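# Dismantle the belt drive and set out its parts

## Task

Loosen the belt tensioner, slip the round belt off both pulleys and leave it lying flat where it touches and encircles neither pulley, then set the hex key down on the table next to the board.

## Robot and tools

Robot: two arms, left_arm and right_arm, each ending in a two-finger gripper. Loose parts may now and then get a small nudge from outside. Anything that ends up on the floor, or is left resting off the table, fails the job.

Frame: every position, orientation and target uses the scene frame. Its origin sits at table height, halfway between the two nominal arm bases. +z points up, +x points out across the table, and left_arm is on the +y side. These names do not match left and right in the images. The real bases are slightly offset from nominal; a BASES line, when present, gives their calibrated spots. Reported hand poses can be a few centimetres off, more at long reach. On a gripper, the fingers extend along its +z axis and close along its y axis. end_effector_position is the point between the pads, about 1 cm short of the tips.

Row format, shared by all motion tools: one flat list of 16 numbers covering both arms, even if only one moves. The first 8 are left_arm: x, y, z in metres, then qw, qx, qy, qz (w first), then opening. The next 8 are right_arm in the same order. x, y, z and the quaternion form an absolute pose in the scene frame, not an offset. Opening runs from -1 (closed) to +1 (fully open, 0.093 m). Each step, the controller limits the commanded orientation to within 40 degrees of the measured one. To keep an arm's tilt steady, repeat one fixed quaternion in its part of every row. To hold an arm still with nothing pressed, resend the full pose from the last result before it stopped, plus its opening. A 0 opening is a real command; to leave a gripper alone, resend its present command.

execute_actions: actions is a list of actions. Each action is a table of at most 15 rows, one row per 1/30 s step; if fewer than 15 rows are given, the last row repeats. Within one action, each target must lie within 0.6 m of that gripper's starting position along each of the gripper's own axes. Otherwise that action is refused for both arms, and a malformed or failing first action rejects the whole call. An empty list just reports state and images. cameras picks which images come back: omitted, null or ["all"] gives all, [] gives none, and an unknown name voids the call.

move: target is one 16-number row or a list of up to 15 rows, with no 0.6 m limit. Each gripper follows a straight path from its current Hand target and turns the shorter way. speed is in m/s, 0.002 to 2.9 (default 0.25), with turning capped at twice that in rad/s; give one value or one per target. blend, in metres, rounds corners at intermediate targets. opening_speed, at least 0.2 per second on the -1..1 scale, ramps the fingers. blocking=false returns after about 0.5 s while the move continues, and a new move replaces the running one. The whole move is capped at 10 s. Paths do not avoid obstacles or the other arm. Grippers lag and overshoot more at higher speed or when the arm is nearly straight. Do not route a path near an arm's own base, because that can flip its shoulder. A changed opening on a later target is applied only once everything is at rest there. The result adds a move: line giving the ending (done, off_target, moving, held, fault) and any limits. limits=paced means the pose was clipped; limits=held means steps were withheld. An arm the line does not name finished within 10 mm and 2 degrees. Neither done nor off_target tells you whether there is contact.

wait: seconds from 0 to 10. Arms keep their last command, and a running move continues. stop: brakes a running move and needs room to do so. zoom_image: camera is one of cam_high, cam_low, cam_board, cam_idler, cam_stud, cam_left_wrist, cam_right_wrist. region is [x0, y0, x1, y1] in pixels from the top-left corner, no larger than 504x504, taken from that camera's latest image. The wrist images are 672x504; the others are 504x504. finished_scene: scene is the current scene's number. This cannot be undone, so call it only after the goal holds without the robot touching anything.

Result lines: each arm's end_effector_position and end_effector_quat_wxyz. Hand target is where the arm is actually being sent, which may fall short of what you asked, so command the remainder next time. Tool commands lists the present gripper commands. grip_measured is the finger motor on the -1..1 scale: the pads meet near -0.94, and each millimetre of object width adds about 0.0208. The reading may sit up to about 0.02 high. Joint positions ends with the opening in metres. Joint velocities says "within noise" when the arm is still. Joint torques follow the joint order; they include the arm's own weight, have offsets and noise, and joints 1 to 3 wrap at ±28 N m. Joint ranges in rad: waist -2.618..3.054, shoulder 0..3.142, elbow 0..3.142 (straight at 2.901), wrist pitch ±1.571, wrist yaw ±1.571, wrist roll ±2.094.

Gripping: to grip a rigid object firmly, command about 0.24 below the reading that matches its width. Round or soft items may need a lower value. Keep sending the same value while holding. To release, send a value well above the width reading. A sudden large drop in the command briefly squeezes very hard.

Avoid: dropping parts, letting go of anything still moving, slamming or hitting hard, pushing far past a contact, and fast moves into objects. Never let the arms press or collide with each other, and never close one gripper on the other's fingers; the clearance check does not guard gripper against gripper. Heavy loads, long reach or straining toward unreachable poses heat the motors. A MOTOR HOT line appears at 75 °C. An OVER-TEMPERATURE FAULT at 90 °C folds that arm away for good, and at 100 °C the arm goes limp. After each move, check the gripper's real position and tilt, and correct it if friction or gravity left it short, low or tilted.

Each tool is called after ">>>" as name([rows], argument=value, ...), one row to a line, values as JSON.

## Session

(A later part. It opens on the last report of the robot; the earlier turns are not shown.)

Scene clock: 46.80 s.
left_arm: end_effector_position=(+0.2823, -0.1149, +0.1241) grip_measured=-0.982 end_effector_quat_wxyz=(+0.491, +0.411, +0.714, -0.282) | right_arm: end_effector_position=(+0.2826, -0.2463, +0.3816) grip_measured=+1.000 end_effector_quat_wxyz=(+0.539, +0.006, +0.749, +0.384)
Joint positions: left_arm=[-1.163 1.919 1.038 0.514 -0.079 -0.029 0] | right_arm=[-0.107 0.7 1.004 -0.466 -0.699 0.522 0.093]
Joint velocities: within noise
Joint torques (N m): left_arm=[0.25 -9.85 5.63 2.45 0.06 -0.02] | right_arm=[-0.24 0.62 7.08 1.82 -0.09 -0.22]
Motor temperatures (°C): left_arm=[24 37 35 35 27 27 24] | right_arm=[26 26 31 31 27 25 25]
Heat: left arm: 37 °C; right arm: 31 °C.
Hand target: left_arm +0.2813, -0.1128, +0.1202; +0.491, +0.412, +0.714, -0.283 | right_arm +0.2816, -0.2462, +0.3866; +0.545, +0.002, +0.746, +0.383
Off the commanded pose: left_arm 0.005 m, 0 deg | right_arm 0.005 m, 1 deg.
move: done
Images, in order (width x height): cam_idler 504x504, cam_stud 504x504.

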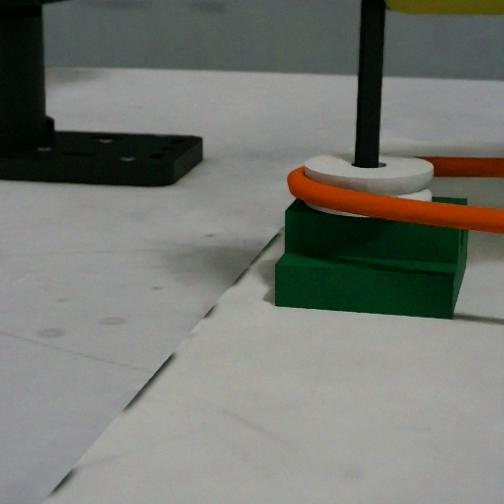

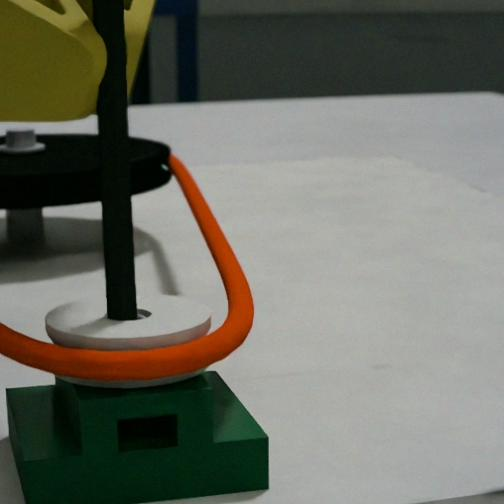

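>>> move(target=[0.2855,-0.1135,0.116,0.4905,0.4121,0.7137,-0.2832,-1,0.2817,-0.2462,0.3867,0.545,0.002,0.746,0.383,1], speed=0.06, cameras=["cam_idler","cam_stud"])

>>> zoom_image(camera="cam_stud", region=[30, 220, 230, 380])

>>> zoom_image(camera="cam_idler", region=[270, 80, 470, 240])

Scene clock: 47.73 s.
left_arm: end_effector_position=(+0.2847, -0.1139, +0.1244) grip_measured=-0.982 end_effector_quat_wxyz=(+0.492, +0.410, +0.714, -0.282) | right_arm: end_effector_position=(+0.2826, -0.2463, +0.3816) grip_measured=+1.000 end_effector_quat_wxyz=(+0.539, +0.006, +0.749, +0.384)
Joint positions: left_arm=[-1.158 1.919 1.038 0.515 -0.078 -0.029 0] | right_arm=[-0.107 0.7 1.004 -0.466 -0.699 0.522 0.093]
Joint velocities: within noise
Joint torques (N m): left_arm=[0.66 -8.39 6.16 2.59 0.14 0.01] | right_arm=[-0.38 0.66 7.15 1.87 -0.08 -0.22]
Motor temperatures (°C): left_arm=[24 37 35 35 27 27 24] | right_arm=[26 26 31 31 27 25 25]
Heat: left arm: 37 °C; right arm: 31 °C.
Hand target: left_arm +0.2855, -0.1133, +0.1163; +0.491, +0.412, +0.714, -0.283 | right_arm +0.2816, -0.2462, +0.3866; +0.545, +0.002, +0.746, +0.383
Off the commanded pose: left_arm 0.008 m, 0 deg | right_arm 0.005 m, 1 deg.
move: done
Images, in order (width x height): cam_idler 504x504, cam_stud 504x504.

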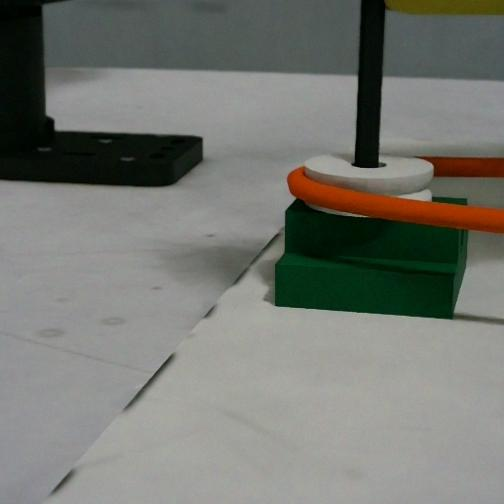

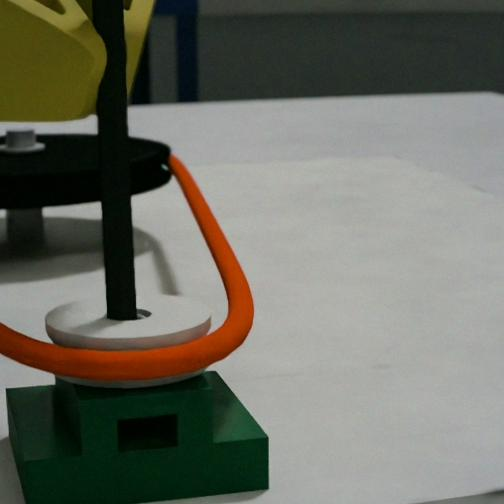

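Scaled by 2.520 from the camera's 504x504 image, which has a finer 720x720 frame.

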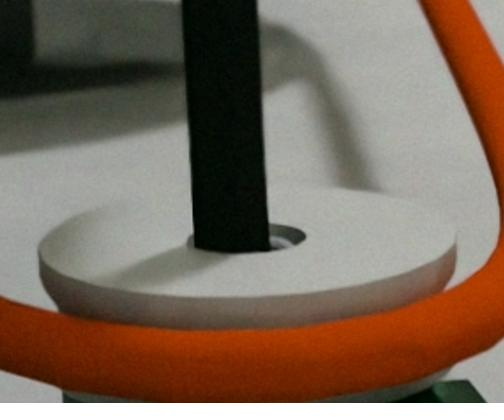

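Scaled by 2.520 from the camera's 504x504 image, which has a finer 720x720 frame.

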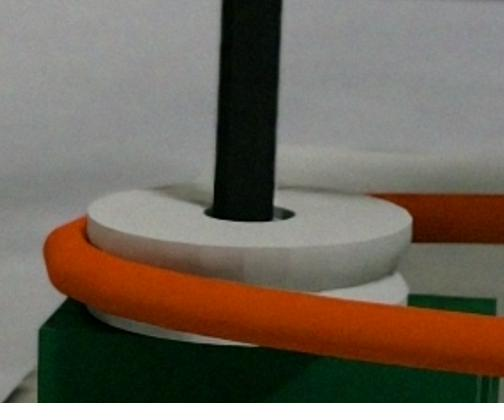

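>>> move(target=[0.288,-0.1145,0.126,0.4905,0.4121,0.7137,-0.2832,-1,0.2817,-0.2462,0.3867,0.545,0.002,0.746,0.383,1], speed=0.06, cameras=["cam_idler","cam_stud"])

>>> zoom_image(camera="cam_stud", region=[30, 220, 230, 380])

>>> zoom_image(camera="cam_idler", region=[270, 80, 470, 240])

Scene clock: 48.67 s.
left_arm: end_effector_position=(+0.2857, -0.1132, +0.1240) grip_measured=-0.982 end_effector_quat_wxyz=(+0.491, +0.410, +0.715, -0.282) | right_arm: end_effector_position=(+0.2826, -0.2463, +0.3816) grip_measured=+1.000 end_effector_quat_wxyz=(+0.539, +0.006, +0.749, +0.384)
Joint positions: left_arm=[-1.154 1.919 1.038 0.514 -0.073 -0.029 0] | right_arm=[-0.107 0.7 1.004 -0.466 -0.699 0.522 0.093]
Joint velocities: within noise
Joint torques (N m): left_arm=[0.83 -9.88 8.51 2.15 0.13 0.02] | right_arm=[-0.21 0.65 7.05 1.83 -0.08 -0.22]
Motor temperatures (°C): left_arm=[24 37 35 35 27 27 24] | right_arm=[26 26 31 31 27 25 25]
Heat: left arm: 37 °C; right arm: 31 °C.
Hand target: left_arm +0.2880, -0.1145, +0.1262; +0.491, +0.412, +0.714, -0.283 | right_arm +0.2816, -0.2462, +0.3866; +0.545, +0.002, +0.746, +0.383
Off the commanded pose: left_arm 0.003 m, 0 deg | right_arm 0.005 m, 1 deg.
move: done
Images, in order (width x height): cam_idler 504x504, cam_stud 504x504.

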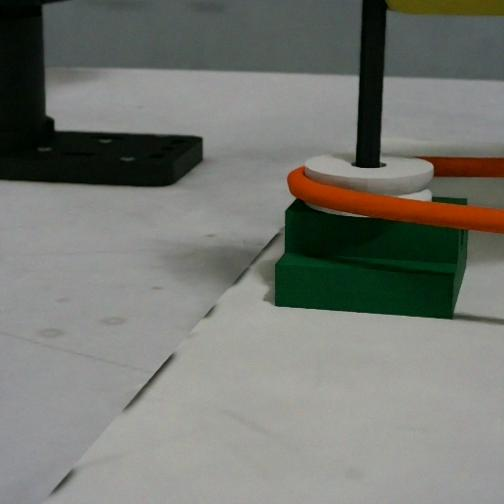

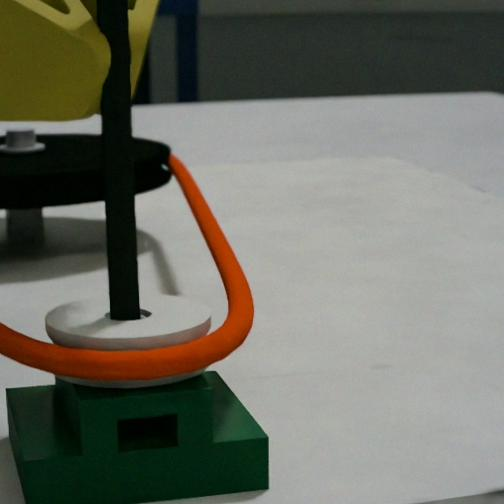

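Scaled by 2.520 from the camera's 504x504 image, which has a finer 720x720 frame.

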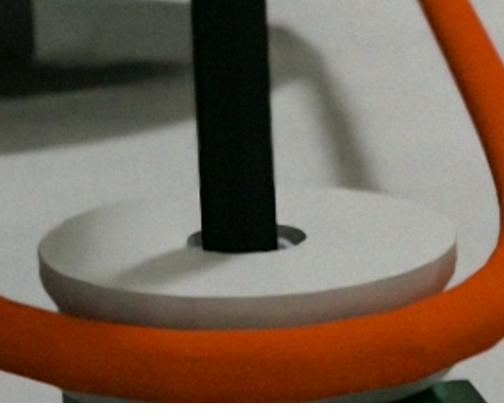

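Scaled by 2.520 from the camera's 504x504 image, which has a finer 720x720 frame.

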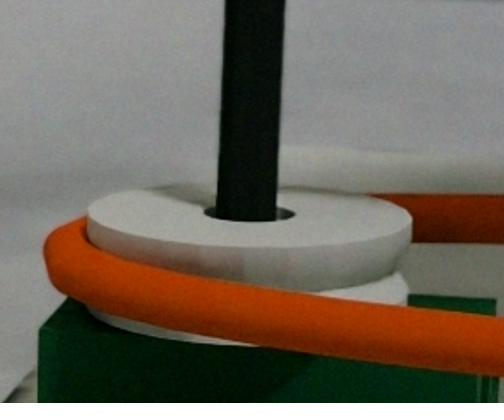

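>>> move([
  [0.2895,-0.1145,0.125,0.4905,0.4121,0.7137,-0.2832,-1,0.2817,-0.2462,0.3867,0.545,0.002,0.746,0.383,1],
  [0.2885,-0.1145,0.114,0.4905,0.4121,0.7137,-0.2832,-1,0.2817,-0.2462,0.3867,0.545,0.002,0.746,0.383,1],
], speed=0.06, cameras=["cam_idler","cam_stud"])

>>> zoom_image(camera="cam_stud", region=[30, 220, 230, 380])

>>> zoom_image(camera="cam_idler", region=[270, 80, 470, 240])

Scene clock: 50.50 s.
left_arm: end_effector_position=(+0.2869, -0.1135, +0.1239) grip_measured=-0.982 end_effector_quat_wxyz=(+0.492, +0.409, +0.714, -0.284) | right_arm: end_effector_position=(+0.2826, -0.2463, +0.3816) grip_measured=+1.000 end_effector_quat_wxyz=(+0.539, +0.006, +0.749, +0.384)
Joint positions: left_arm=[-1.151 1.923 1.038 0.522 -0.069 -0.029 0] | right_arm=[-0.107 0.7 1.004 -0.466 -0.699 0.522 0.093]
Joint velocities: within noise
Joint torques (N m): left_arm=[0.59 -7.72 6.8 2.57 0.11 0.04] | right_arm=[-0.23 0.68 7.13 1.85 -0.11 -0.25]
Motor temperatures (°C): left_arm=[24 38 35 35 27 27 24] | right_arm=[26 26 31 31 27 25 25]
Heat: left arm: 38 °C; right arm: 31 °C.
Hand target: left_arm +0.2883, -0.1143, +0.1142; +0.490, +0.412, +0.714, -0.283 | right_arm +0.2816, -0.2462, +0.3866; +0.545, +0.002, +0.746, +0.383
Off the commanded pose: left_arm 0.010 m, 0 deg | right_arm 0.005 m, 1 deg.
move: done
Images, in order (width x height): cam_idler 504x504, cam_stud 504x504.

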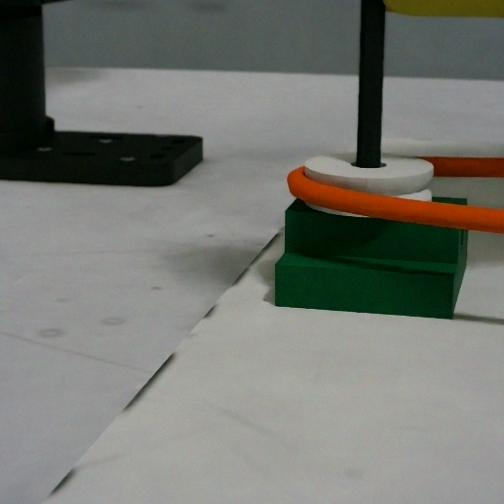

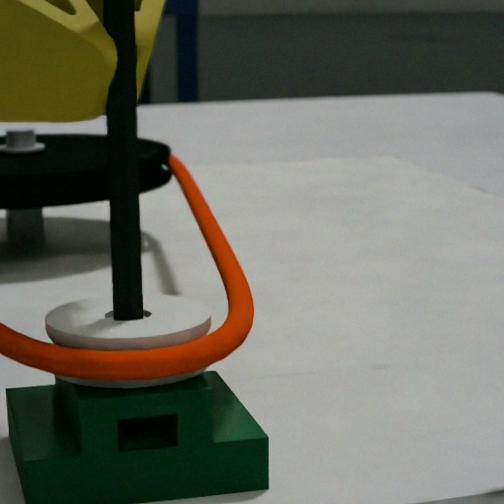

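Scaled by 2.520 from the camera's 504x504 image, which has a finer 720x720 frame.

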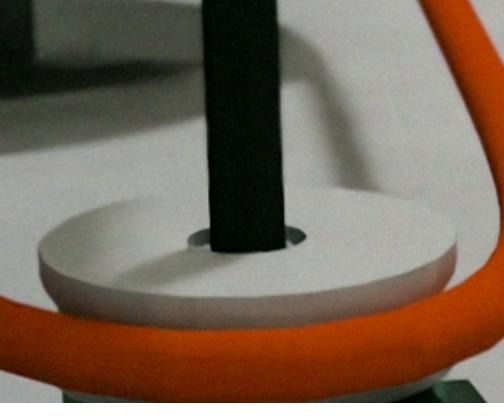

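Scaled by 2.520 from the camera's 504x504 image, which has a finer 720x720 frame.

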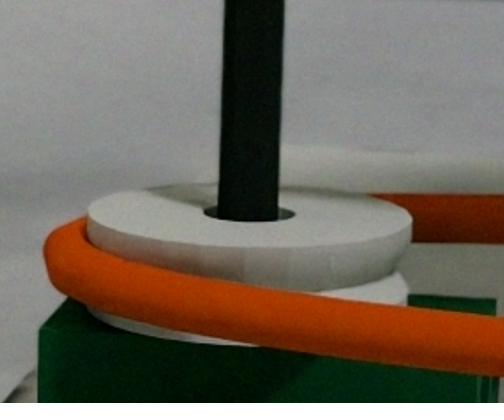

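>>> move([
  [0.2875,-0.1153,0.114,0.5174,0.3352,0.7528,-0.2304,-1,0.2817,-0.2462,0.3867,0.545,0.002,0.746,0.383,1],
], speed=0.12, cameras=["cam_idler","cam_stud"])

>>> zoom_image(camera="cam_stud", region=[30, 220, 230, 380])

Scene clock: 52.33 s.
left_arm: end_effector_position=(+0.2855, -0.1119, +0.1232) grip_measured=-0.982 end_effector_quat_wxyz=(+0.523, +0.335, +0.746, -0.240) | right_arm: end_effector_position=(+0.2826, -0.2463, +0.3816) grip_measured=+1.000 end_effector_quat_wxyz=(+0.539, +0.006, +0.749, +0.384)
Joint positions: left_arm=[-1.23 1.941 1.048 0.531 -0.322 -0.128 0] | right_arm=[-0.107 0.7 1.004 -0.466 -0.699 0.522 0.093]
Joint velocities: within noise
Joint torques (N m): left_arm=[-0.03 -7.62 9.47 1.99 -0.19 -0.1] | right_arm=[-0.21 0.47 7.31 1.87 -0.07 -0.2]
Motor temperatures (°C): left_arm=[24 38 35 35 27 27 24] | right_arm=[26 26 31 31 27 25 25]
Heat: left arm: 38 °C; right arm: 31 °C.
Hand target: left_arm +0.2872, -0.1149, +0.1140; +0.518, +0.335, +0.753, -0.231 | right_arm +0.2816, -0.2462, +0.3866; +0.545, +0.002, +0.746, +0.383
Off the commanded pose: left_arm 0.010 m, 2 deg | right_arm 0.005 m, 1 deg.
move: done
Images, in order (width x height): cam_idler 504x504, cam_stud 504x504.

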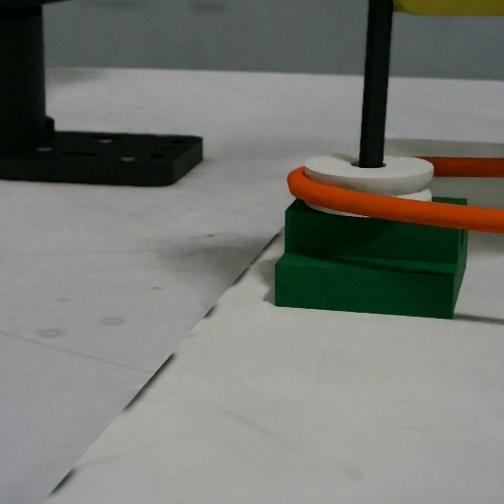

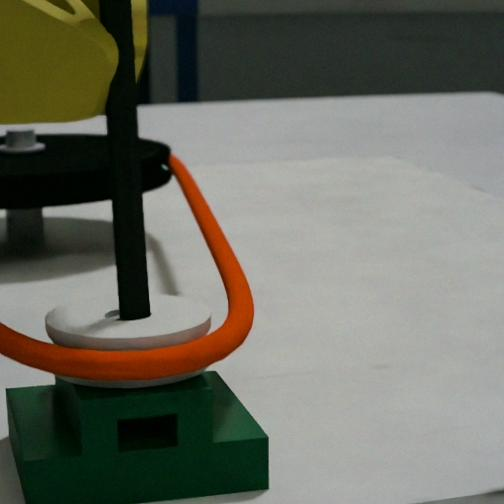

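Scaled by 2.520 from the camera's 504x504 image, which has a finer 720x720 frame.

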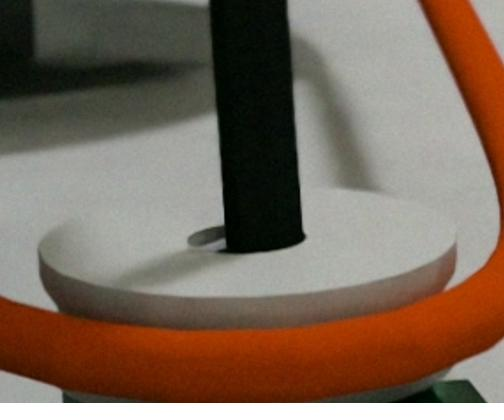

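>>> move([
  [0.2845,-0.1153,0.118,0.5174,0.3352,0.7528,-0.2304,-1,0.2817,-0.2462,0.3867,0.545,0.002,0.746,0.383,1],
  [0.2845,-0.1153,0.112,0.5174,0.3352,0.7528,-0.2304,-1,0.2817,-0.2462,0.3867,0.545,0.002,0.746,0.383,1],
], speed=0.12, cameras=["cam_idler","cam_stud"])

>>> zoom_image(camera="cam_stud", region=[30, 220, 230, 380])

>>> zoom_image(camera="cam_idler", region=[270, 80, 470, 240])

Scene clock: 53.37 s.
left_arm: end_effector_position=(+0.2846, -0.1117, +0.1232) grip_measured=-0.982 end_effector_quat_wxyz=(+0.525, +0.333, +0.747, -0.237) | right_arm: end_effector_position=(+0.2826, -0.2463, +0.3816) grip_measured=+1.000 end_effector_quat_wxyz=(+0.539, +0.006, +0.749, +0.384)
Joint positions: left_arm=[-1.235 1.941 1.048 0.529 -0.336 -0.131 0] | right_arm=[-0.107 0.7 1.004 -0.466 -0.699 0.522 0.093]
Joint velocities: within noise
Joint torques (N m): left_arm=[-0.29 -7.5 8.72 2.1 -0.15 -0.1] | right_arm=[-0.23 0.53 7.08 1.85 -0.09 -0.24]
Motor temperatures (°C): left_arm=[24 38 35 35 27 27 24] | right_arm=[26 26 31 32 27 25 25]
Heat: left arm: 38 °C; right arm: 32 °C.
Hand target: left_arm +0.2843, -0.1149, +0.1122; +0.518, +0.335, +0.753, -0.231 | right_arm +0.2816, -0.2462, +0.3866; +0.545, +0.002, +0.746, +0.383
Off the commanded pose: left_arm 0.012 m, 1 deg | right_arm 0.005 m, 1 deg.
move: off_target (left_arm)
Images, in order (width x height): cam_idler 504x504, cam_stud 504x504.

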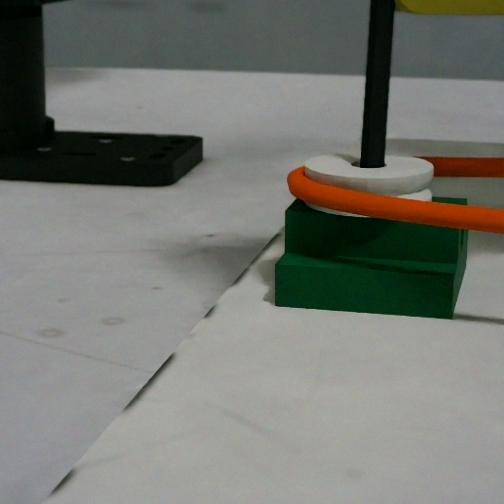

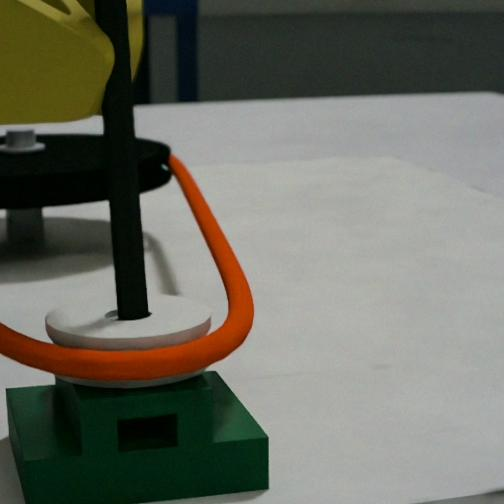

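Scaled by 2.520 from the camera's 504x504 image, which has a finer 720x720 frame.

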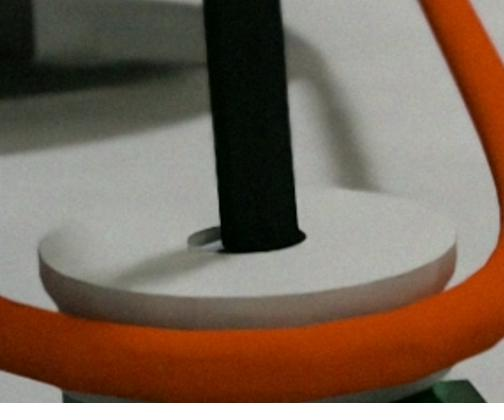

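Scaled by 2.520 from the camera's 504x504 image, which has a finer 720x720 frame.

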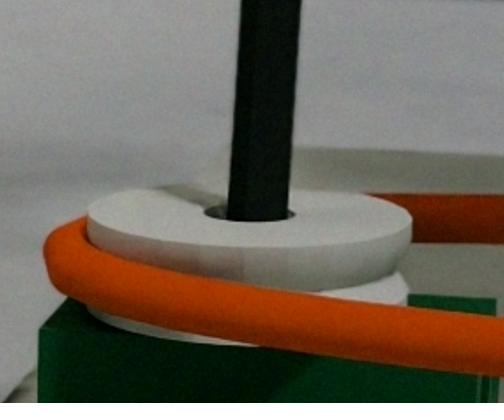

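>>> move([
  [0.2865,-0.1165,0.125,0.4905,0.4121,0.7137,-0.2832,-1,0.2817,-0.2462,0.3867,0.545,0.002,0.746,0.383,1],
  [0.2875,-0.1155,0.117,0.4582,0.4844,0.6667,-0.3329,-1,0.2817,-0.2462,0.3867,0.545,0.002,0.746,0.383,1],
], speed=0.12, cameras=["cam_idler","cam_stud"])

>>> zoom_image(camera="cam_stud", region=[30, 220, 230, 380])

>>> zoom_image(camera="cam_idler", region=[270, 80, 470, 240])

Scene clock: 56.23 s.
left_arm: end_effector_position=(+0.2872, -0.1155, +0.1234) grip_measured=-0.982 end_effector_quat_wxyz=(+0.465, +0.475, +0.667, -0.337) | right_arm: end_effector_position=(+0.2826, -0.2463, +0.3816) grip_measured=+1.000 end_effector_quat_wxyz=(+0.539, +0.006, +0.749, +0.384)
Joint positions: left_arm=[-1.07 1.941 1.048 0.538 0.198 0.063 0] | right_arm=[-0.107 0.7 1.004 -0.466 -0.699 0.522 0.093]
Joint velocities: within noise
Joint torques (N m): left_arm=[0.62 -9.14 7.8 2.08 0.25 0.14] | right_arm=[-0.17 0.53 7.23 1.86 -0.07 -0.26]
Motor temperatures (°C): left_arm=[24 39 35 35 27 27 24] | right_arm=[26 26 31 32 27 25 25]
Heat: left arm: 39 °C; right arm: 32 °C.
Hand target: left_arm +0.2875, -0.1154, +0.1171; +0.458, +0.484, +0.667, -0.333 | right_arm +0.2816, -0.2462, +0.3866; +0.545, +0.002, +0.746, +0.383
Off the commanded pose: left_arm 0.006 m, 1 deg | right_arm 0.005 m, 1 deg.
move: done
Images, in order (width x height): cam_idler 504x504, cam_stud 504x504.

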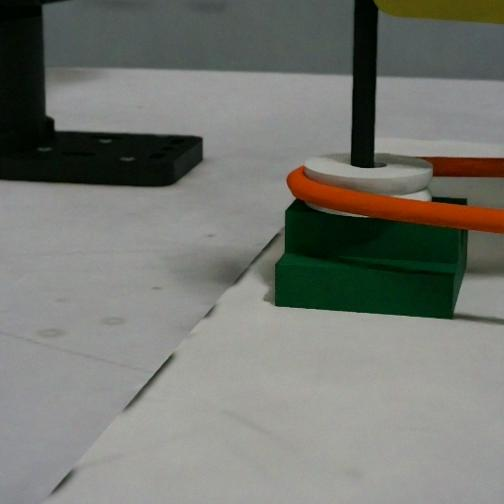

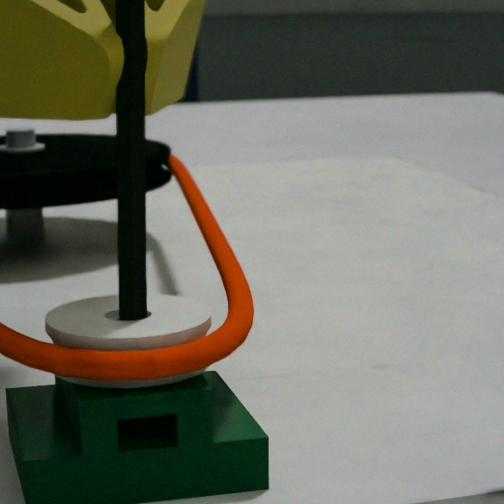

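Scaled by 2.520 from the camera's 504x504 image, which has a finer 720x720 frame.

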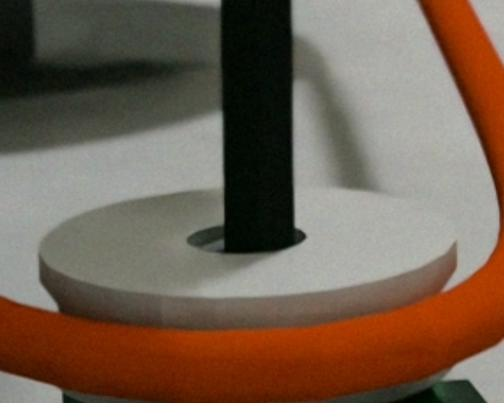

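Scaled by 2.520 from the camera's 504x504 image, which has a finer 720x720 frame.

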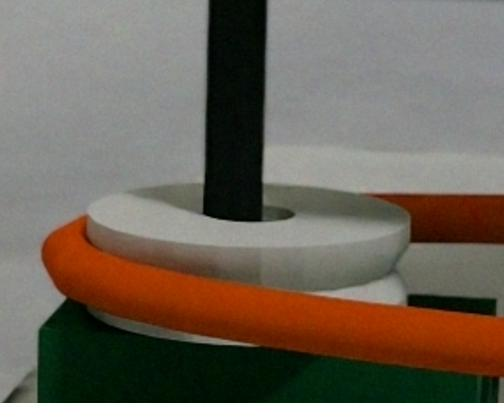

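>>> move([
  [0.2855,-0.1125,0.119,0.4582,0.4844,0.6667,-0.3329,-1,0.2817,-0.2462,0.3867,0.545,0.002,0.746,0.383,1],
], speed=0.12, cameras=["cam_idler","cam_stud"])

>>> zoom_image(camera="cam_stud", region=[30, 220, 230, 380])

>>> zoom_image(camera="cam_idler", region=[270, 80, 470, 240])

Scene clock: 57.17 s.
left_arm: end_effector_position=(+0.2871, -0.1156, +0.1234) grip_measured=-0.982 end_effector_quat_wxyz=(+0.465, +0.475, +0.667, -0.337) | right_arm: end_effector_position=(+0.2826, -0.2463, +0.3816) grip_measured=+1.000 end_effector_quat_wxyz=(+0.539, +0.006, +0.749, +0.384)
Joint positions: left_arm=[-1.07 1.941 1.048 0.538 0.199 0.064 0] | right_arm=[-0.107 0.7 1.004 -0.466 -0.699 0.522 0.093]
Joint velocities: within noise
Joint torques (N m): left_arm=[0.57 -10.54 6.52 2.06 0.24 0.17] | right_arm=[-0.23 0.58 7.15 1.84 -0.12 -0.27]
Motor temperatures (°C): left_arm=[24 40 35 35 27 27 24] | right_arm=[26 26 31 32 27 25 25]
Heat: left arm: 40 °C; right arm: 32 °C.
Hand target: left_arm +0.2855, -0.1126, +0.1191; +0.458, +0.484, +0.667, -0.333 | right_arm +0.2816, -0.2462, +0.3866; +0.545, +0.002, +0.746, +0.383
Off the commanded pose: left_arm 0.006 m, 1 deg | right_arm 0.005 m, 1 deg.
move: done
Images, in order (width x height): cam_idler 504x504, cam_stud 504x504.

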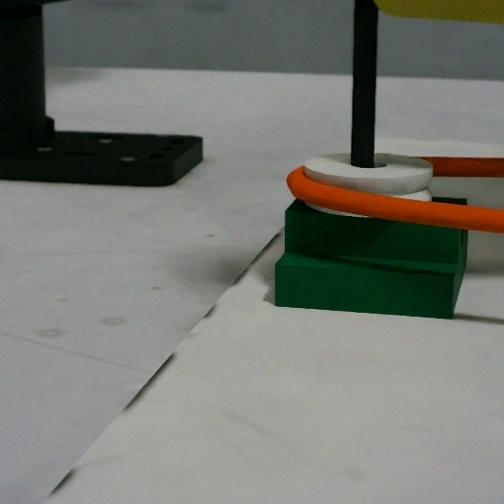

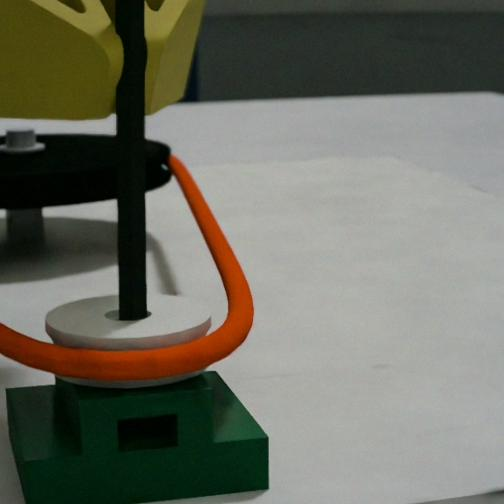

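Scaled by 2.520 from the camera's 504x504 image, which has a finer 720x720 frame.

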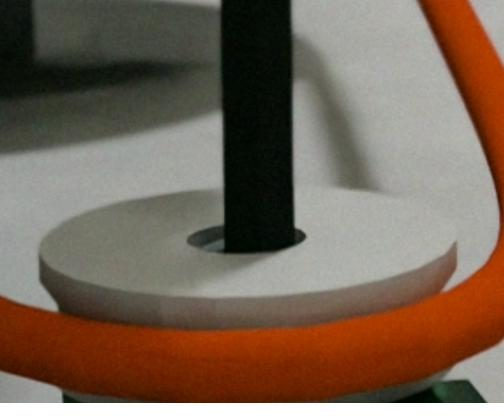

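Scaled by 2.520 from the camera's 504x504 image, which has a finer 720x720 frame.

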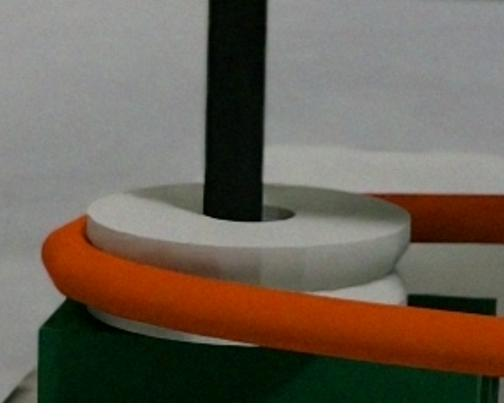

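>>> move([
  [0.2835,-0.1090,0.126,0.4582,0.4844,0.6667,-0.3329,-1,0.2817,-0.2462,0.3867,0.545,0.002,0.746,0.383,1],
], speed=0.12, cameras=["cam_idler","cam_stud"])

>>> zoom_image(camera="cam_stud", region=[30, 220, 230, 380])

>>> zoom_image(camera="cam_idler", region=[270, 80, 470, 240])

Scene clock: 58.13 s.
left_arm: end_effector_position=(+0.2867, -0.1150, +0.1232) grip_measured=-0.982 end_effector_quat_wxyz=(+0.463, +0.476, +0.668, -0.337) | right_arm: end_effector_position=(+0.2826, -0.2463, +0.3816) grip_measured=+1.000 end_effector_quat_wxyz=(+0.539, +0.006, +0.749, +0.384)
Joint positions: left_arm=[-1.07 1.938 1.048 0.531 0.199 0.065 0] | right_arm=[-0.107 0.7 1.004 -0.466 -0.699 0.522 0.093]
Joint velocities: within noise
Joint torques (N m): left_arm=[0.57 -12.78 5.76 1.92 0.23 0.18] | right_arm=[-0.31 0.62 7.09 1.85 -0.08 -0.22]
Motor temperatures (°C): left_arm=[24 40 35 35 27 27 24] | right_arm=[26 26 31 32 27 25 25]
Heat: left arm: 40 °C; right arm: 32 °C.
Hand target: left_arm +0.2835, -0.1092, +0.1259; +0.459, +0.484, +0.667, -0.333 | right_arm +0.2816, -0.2462, +0.3866; +0.545, +0.002, +0.746, +0.383
Off the commanded pose: left_arm 0.007 m, 1 deg | right_arm 0.005 m, 1 deg.
move: done
Images, in order (width x height): cam_idler 504x504, cam_stud 504x504.

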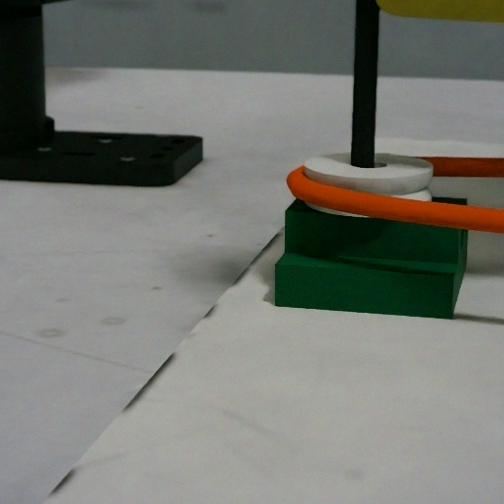

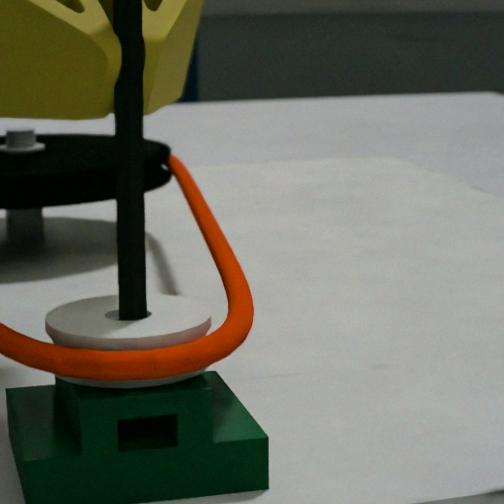

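Scaled by 2.520 from the camera's 504x504 image, which has a finer 720x720 frame.

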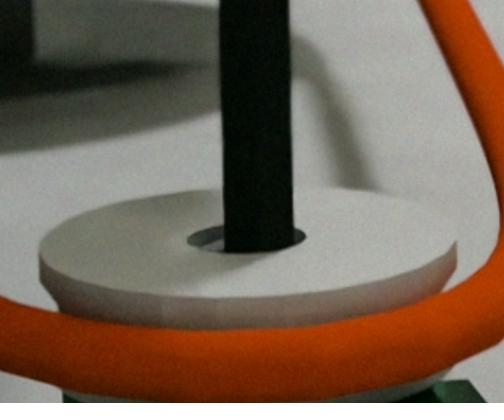

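Scaled by 2.520 from the camera's 504x504 image, which has a finer 720x720 frame.

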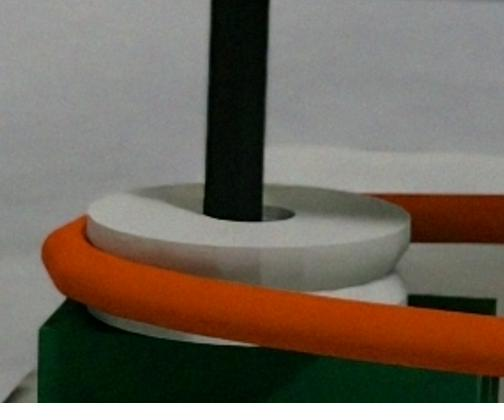

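>>> move([
  [0.2855,-0.1120,0.133,0.4582,0.4844,0.6667,-0.3329,-1,0.2817,-0.2462,0.3867,0.545,0.002,0.746,0.383,1],
], speed=0.12, cameras=["cam_idler","cam_stud"])

>>> zoom_image(camera="cam_stud", region=[30, 220, 230, 380])

>>> zoom_image(camera="cam_idler", region=[270, 80, 470, 240])

Scene clock: 59.17 s.
left_arm: end_effector_position=(+0.2855, -0.1135, +0.1230) grip_measured=-0.982 end_effector_quat_wxyz=(+0.458, +0.477, +0.671, -0.335) | right_arm: end_effector_position=(+0.2826, -0.2463, +0.3816) grip_measured=+1.000 end_effector_quat_wxyz=(+0.539, +0.006, +0.749, +0.384)
Joint positions: left_arm=[-1.07 1.93 1.048 0.51 0.201 0.065 0] | right_arm=[-0.107 0.7 1.004 -0.466 -0.699 0.522 0.093]
Joint velocities: within noise
Joint torques (N m): left_arm=[0.59 -12.52 8.42 1.76 0.22 0.17] | right_arm=[-0.2 0.54 7.09 1.85 -0.08 -0.24]
Motor temperatures (°C): left_arm=[24 41 35 35 27 27 24] | right_arm=[26 26 31 32 27 25 25]
Heat: left arm: 41 °C; right arm: 32 °C.
Hand target: left_arm +0.2855, -0.1120, +0.1331; +0.459, +0.484, +0.666, -0.333 | right_arm +0.2816, -0.2462, +0.3866; +0.545, +0.002, +0.746, +0.383
Off the commanded pose: left_arm 0.010 m, 1 deg | right_arm 0.005 m, 1 deg.
move: done
Images, in order (width x height): cam_idler 504x504, cam_stud 504x504.

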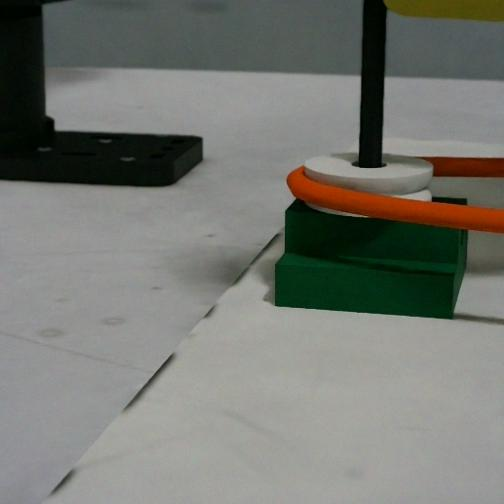

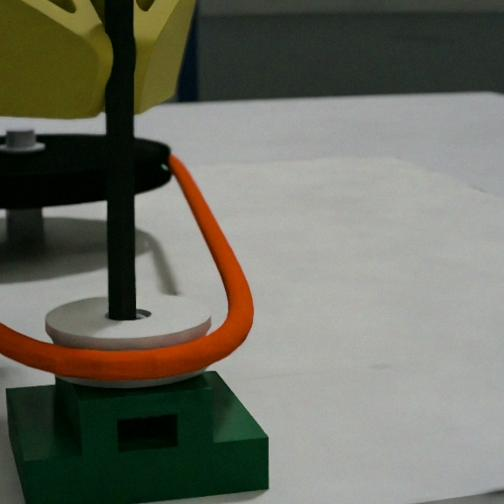

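Scaled by 2.520 from the camera's 504x504 image, which has a finer 720x720 frame.

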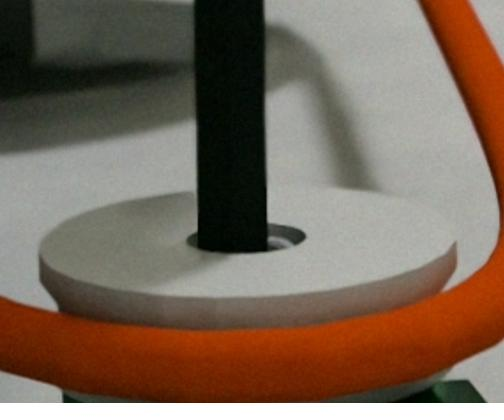

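Scaled by 2.520 from the camera's 504x504 image, which has a finer 720x720 frame.

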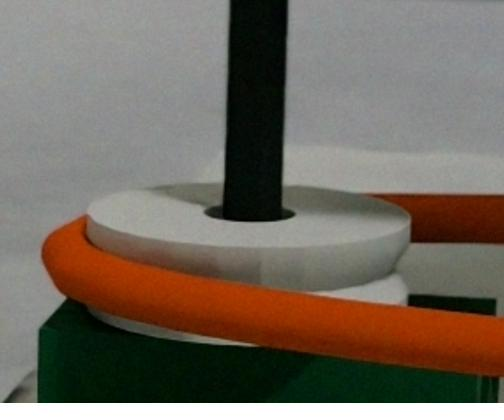

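>>> move([
  [0.2885,-0.1140,0.124,0.4582,0.4844,0.6667,-0.3329,-1,0.2817,-0.2462,0.3867,0.545,0.002,0.746,0.383,1],
], speed=0.12, cameras=["cam_idler","cam_stud"])

>>> zoom_image(camera="cam_stud", region=[30, 220, 230, 380])

>>> zoom_image(camera="cam_idler", region=[270, 80, 470, 240])

Scene clock: 60.10 s.
left_arm: end_effector_position=(+0.2863, -0.1130, +0.1230) grip_measured=-0.982 end_effector_quat_wxyz=(+0.458, +0.477, +0.671, -0.336) | right_arm: end_effector_position=(+0.2826, -0.2463, +0.3816) grip_measured=+1.000 end_effector_quat_wxyz=(+0.539, +0.006, +0.749, +0.384)
Joint positions: left_arm=[-1.066 1.93 1.048 0.51 0.205 0.065 0] | right_arm=[-0.107 0.7 1.004 -0.466 -0.699 0.522 0.093]
Joint velocities: within noise
Joint torques (N m): left_arm=[0.66 -9.8 8.54 2.1 0.21 0.19] | right_arm=[-0.34 0.53 7.16 1.88 -0.08 -0.21]
Motor temperatures (°C): left_arm=[24 41 35 35 27 27 24] | right_arm=[26 26 31 32 27 25 25]
Heat: left arm: 41 °C; right arm: 32 °C.
Hand target: left_arm +0.2885, -0.1140, +0.1241; +0.459, +0.484, +0.667, -0.333 | right_arm +0.2816, -0.2462, +0.3866; +0.545, +0.002, +0.746, +0.383
Off the commanded pose: left_arm 0.003 m, 1 deg | right_arm 0.005 m, 1 deg.
move: done
Images, in order (width x height): cam_idler 504x504, cam_stud 504x504.

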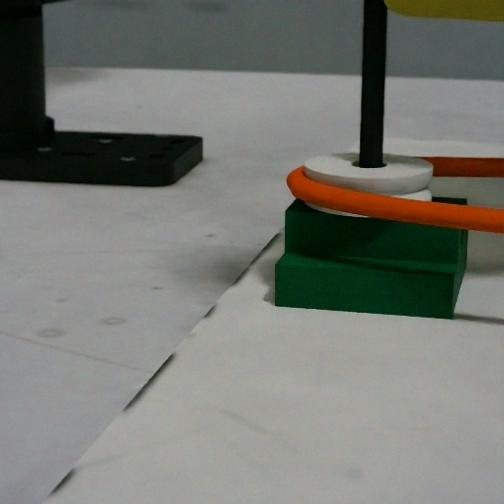

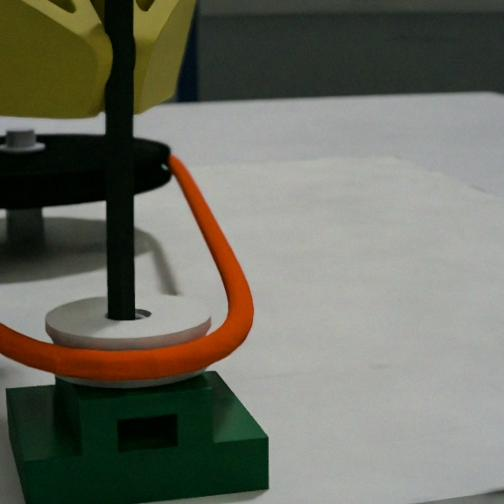

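Scaled by 2.520 from the camera's 504x504 image, which has a finer 720x720 frame.

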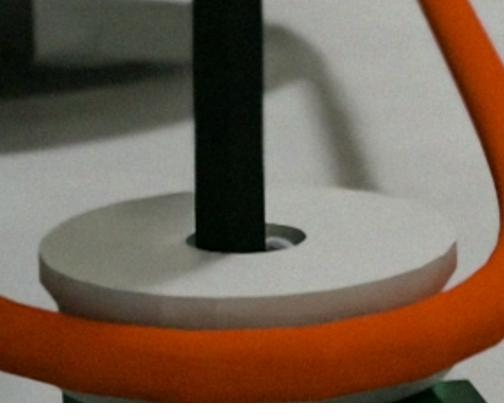

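Scaled by 2.520 from the camera's 504x504 image, which has a finer 720x720 frame.

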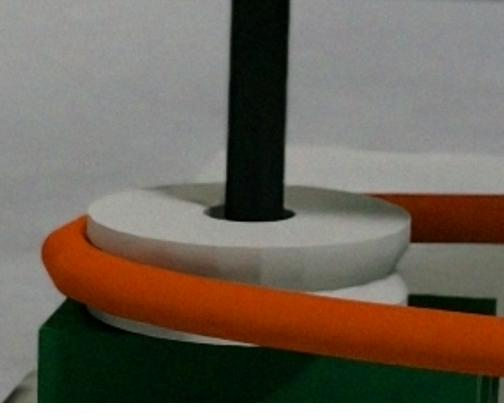

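>>> move([
  [0.291,-0.113,0.118,0.4582,0.4844,0.6667,-0.3329,-1,0.2817,-0.2462,0.3867,0.545,0.002,0.746,0.383,1],
  [0.2878,-0.110,0.118,0.4668,0.4668,0.6791,-0.3208,-1,0.2817,-0.2462,0.3867,0.545,0.002,0.746,0.383,1],
  [0.2845,-0.1134,0.118,0.4750,0.4488,0.6912,-0.3085,-1,0.2817,-0.2462,0.3867,0.545,0.002,0.746,0.383,1],
  [0.2873,-0.1167,0.118,0.4829,0.4306,0.7026,-0.2959,-1,0.2817,-0.2462,0.3867,0.545,0.002,0.746,0.383,1],
  [0.290,-0.1136,0.118,0.4905,0.4121,0.7137,-0.2832,-1,0.2817,-0.2462,0.3867,0.545,0.002,0.746,0.383,1],
  [0.2866,-0.1107,0.118,0.4978,0.3933,0.7242,-0.2703,-1,0.2817,-0.2462,0.3867,0.545,0.002,0.746,0.383,1],
  [0.2833,-0.1139,0.118,0.5047,0.3741,0.7343,-0.2571,-1,0.2817,-0.2462,0.3867,0.545,0.002,0.746,0.383,1],
  [0.286,-0.117,0.118,0.5112,0.3548,0.7438,-0.2438,-1,0.2817,-0.2462,0.3867,0.545,0.002,0.746,0.383,1],
], speed=0.06, cameras=["cam_idler","cam_stud"])

>>> zoom_image(camera="cam_stud", region=[30, 220, 230, 380])

>>> zoom_image(camera="cam_idler", region=[270, 80, 470, 240])

Scene clock: 64.50 s.
left_arm: end_effector_position=(+0.2844, -0.1122, +0.1238) grip_measured=-0.982 end_effector_quat_wxyz=(+0.514, +0.356, +0.740, -0.249) | right_arm: end_effector_position=(+0.2826, -0.2463, +0.3816) grip_measured=+1.000 end_effector_quat_wxyz=(+0.539, +0.006, +0.749, +0.384)
Joint positions: left_arm=[-1.214 1.93 1.045 0.517 -0.261 -0.103 0] | right_arm=[-0.107 0.7 1.004 -0.466 -0.699 0.522 0.093]
Joint velocities: within noise
Joint torques (N m): left_arm=[-0.24 -7.71 9.58 2.14 -0.17 -0.11] | right_arm=[-0.28 0.54 7.17 1.84 -0.09 -0.22]
Motor temperatures (°C): left_arm=[24 42 35 36 27 27 24] | right_arm=[26 26 32 32 27 25 25]
Heat: left arm: 42 °C; right arm: 32 °C.
Hand target: left_arm +0.2859, -0.1167, +0.1181; +0.511, +0.355, +0.744, -0.244 | right_arm +0.2816, -0.2462, +0.3866; +0.545, +0.002, +0.746, +0.383
Off the commanded pose: left_arm 0.008 m, 1 deg | right_arm 0.005 m, 1 deg.
move: done
Images, in order (width x height): cam_idler 504x504, cam_stud 504x504.

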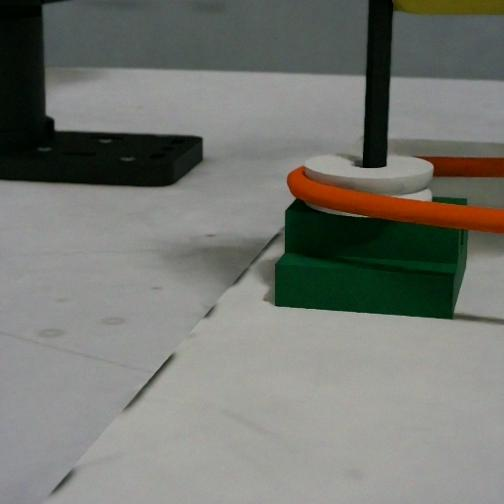

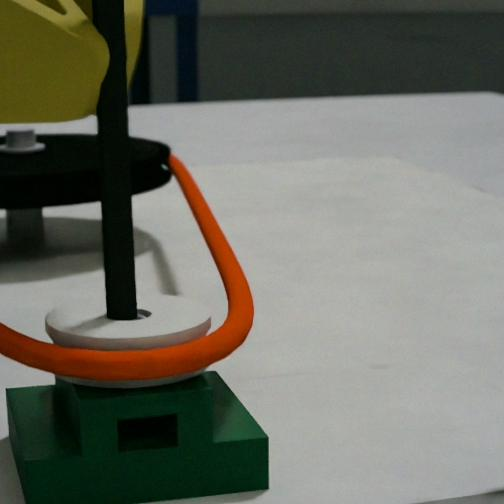

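Scaled by 2.520 from the camera's 504x504 image, which has a finer 720x720 frame.

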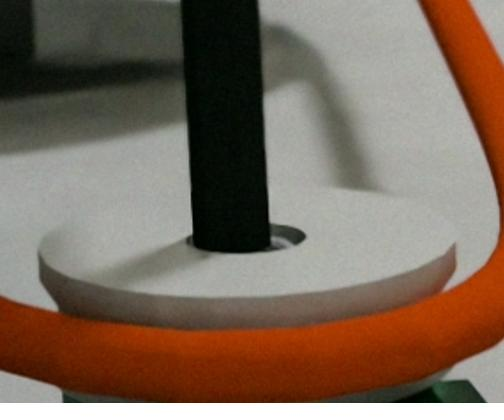

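Scaled by 2.520 from the camera's 504x504 image, which has a finer 720x720 frame.

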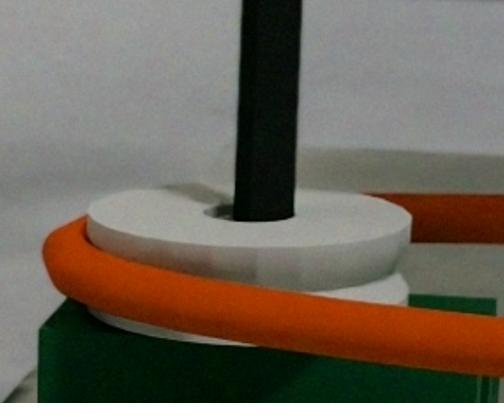

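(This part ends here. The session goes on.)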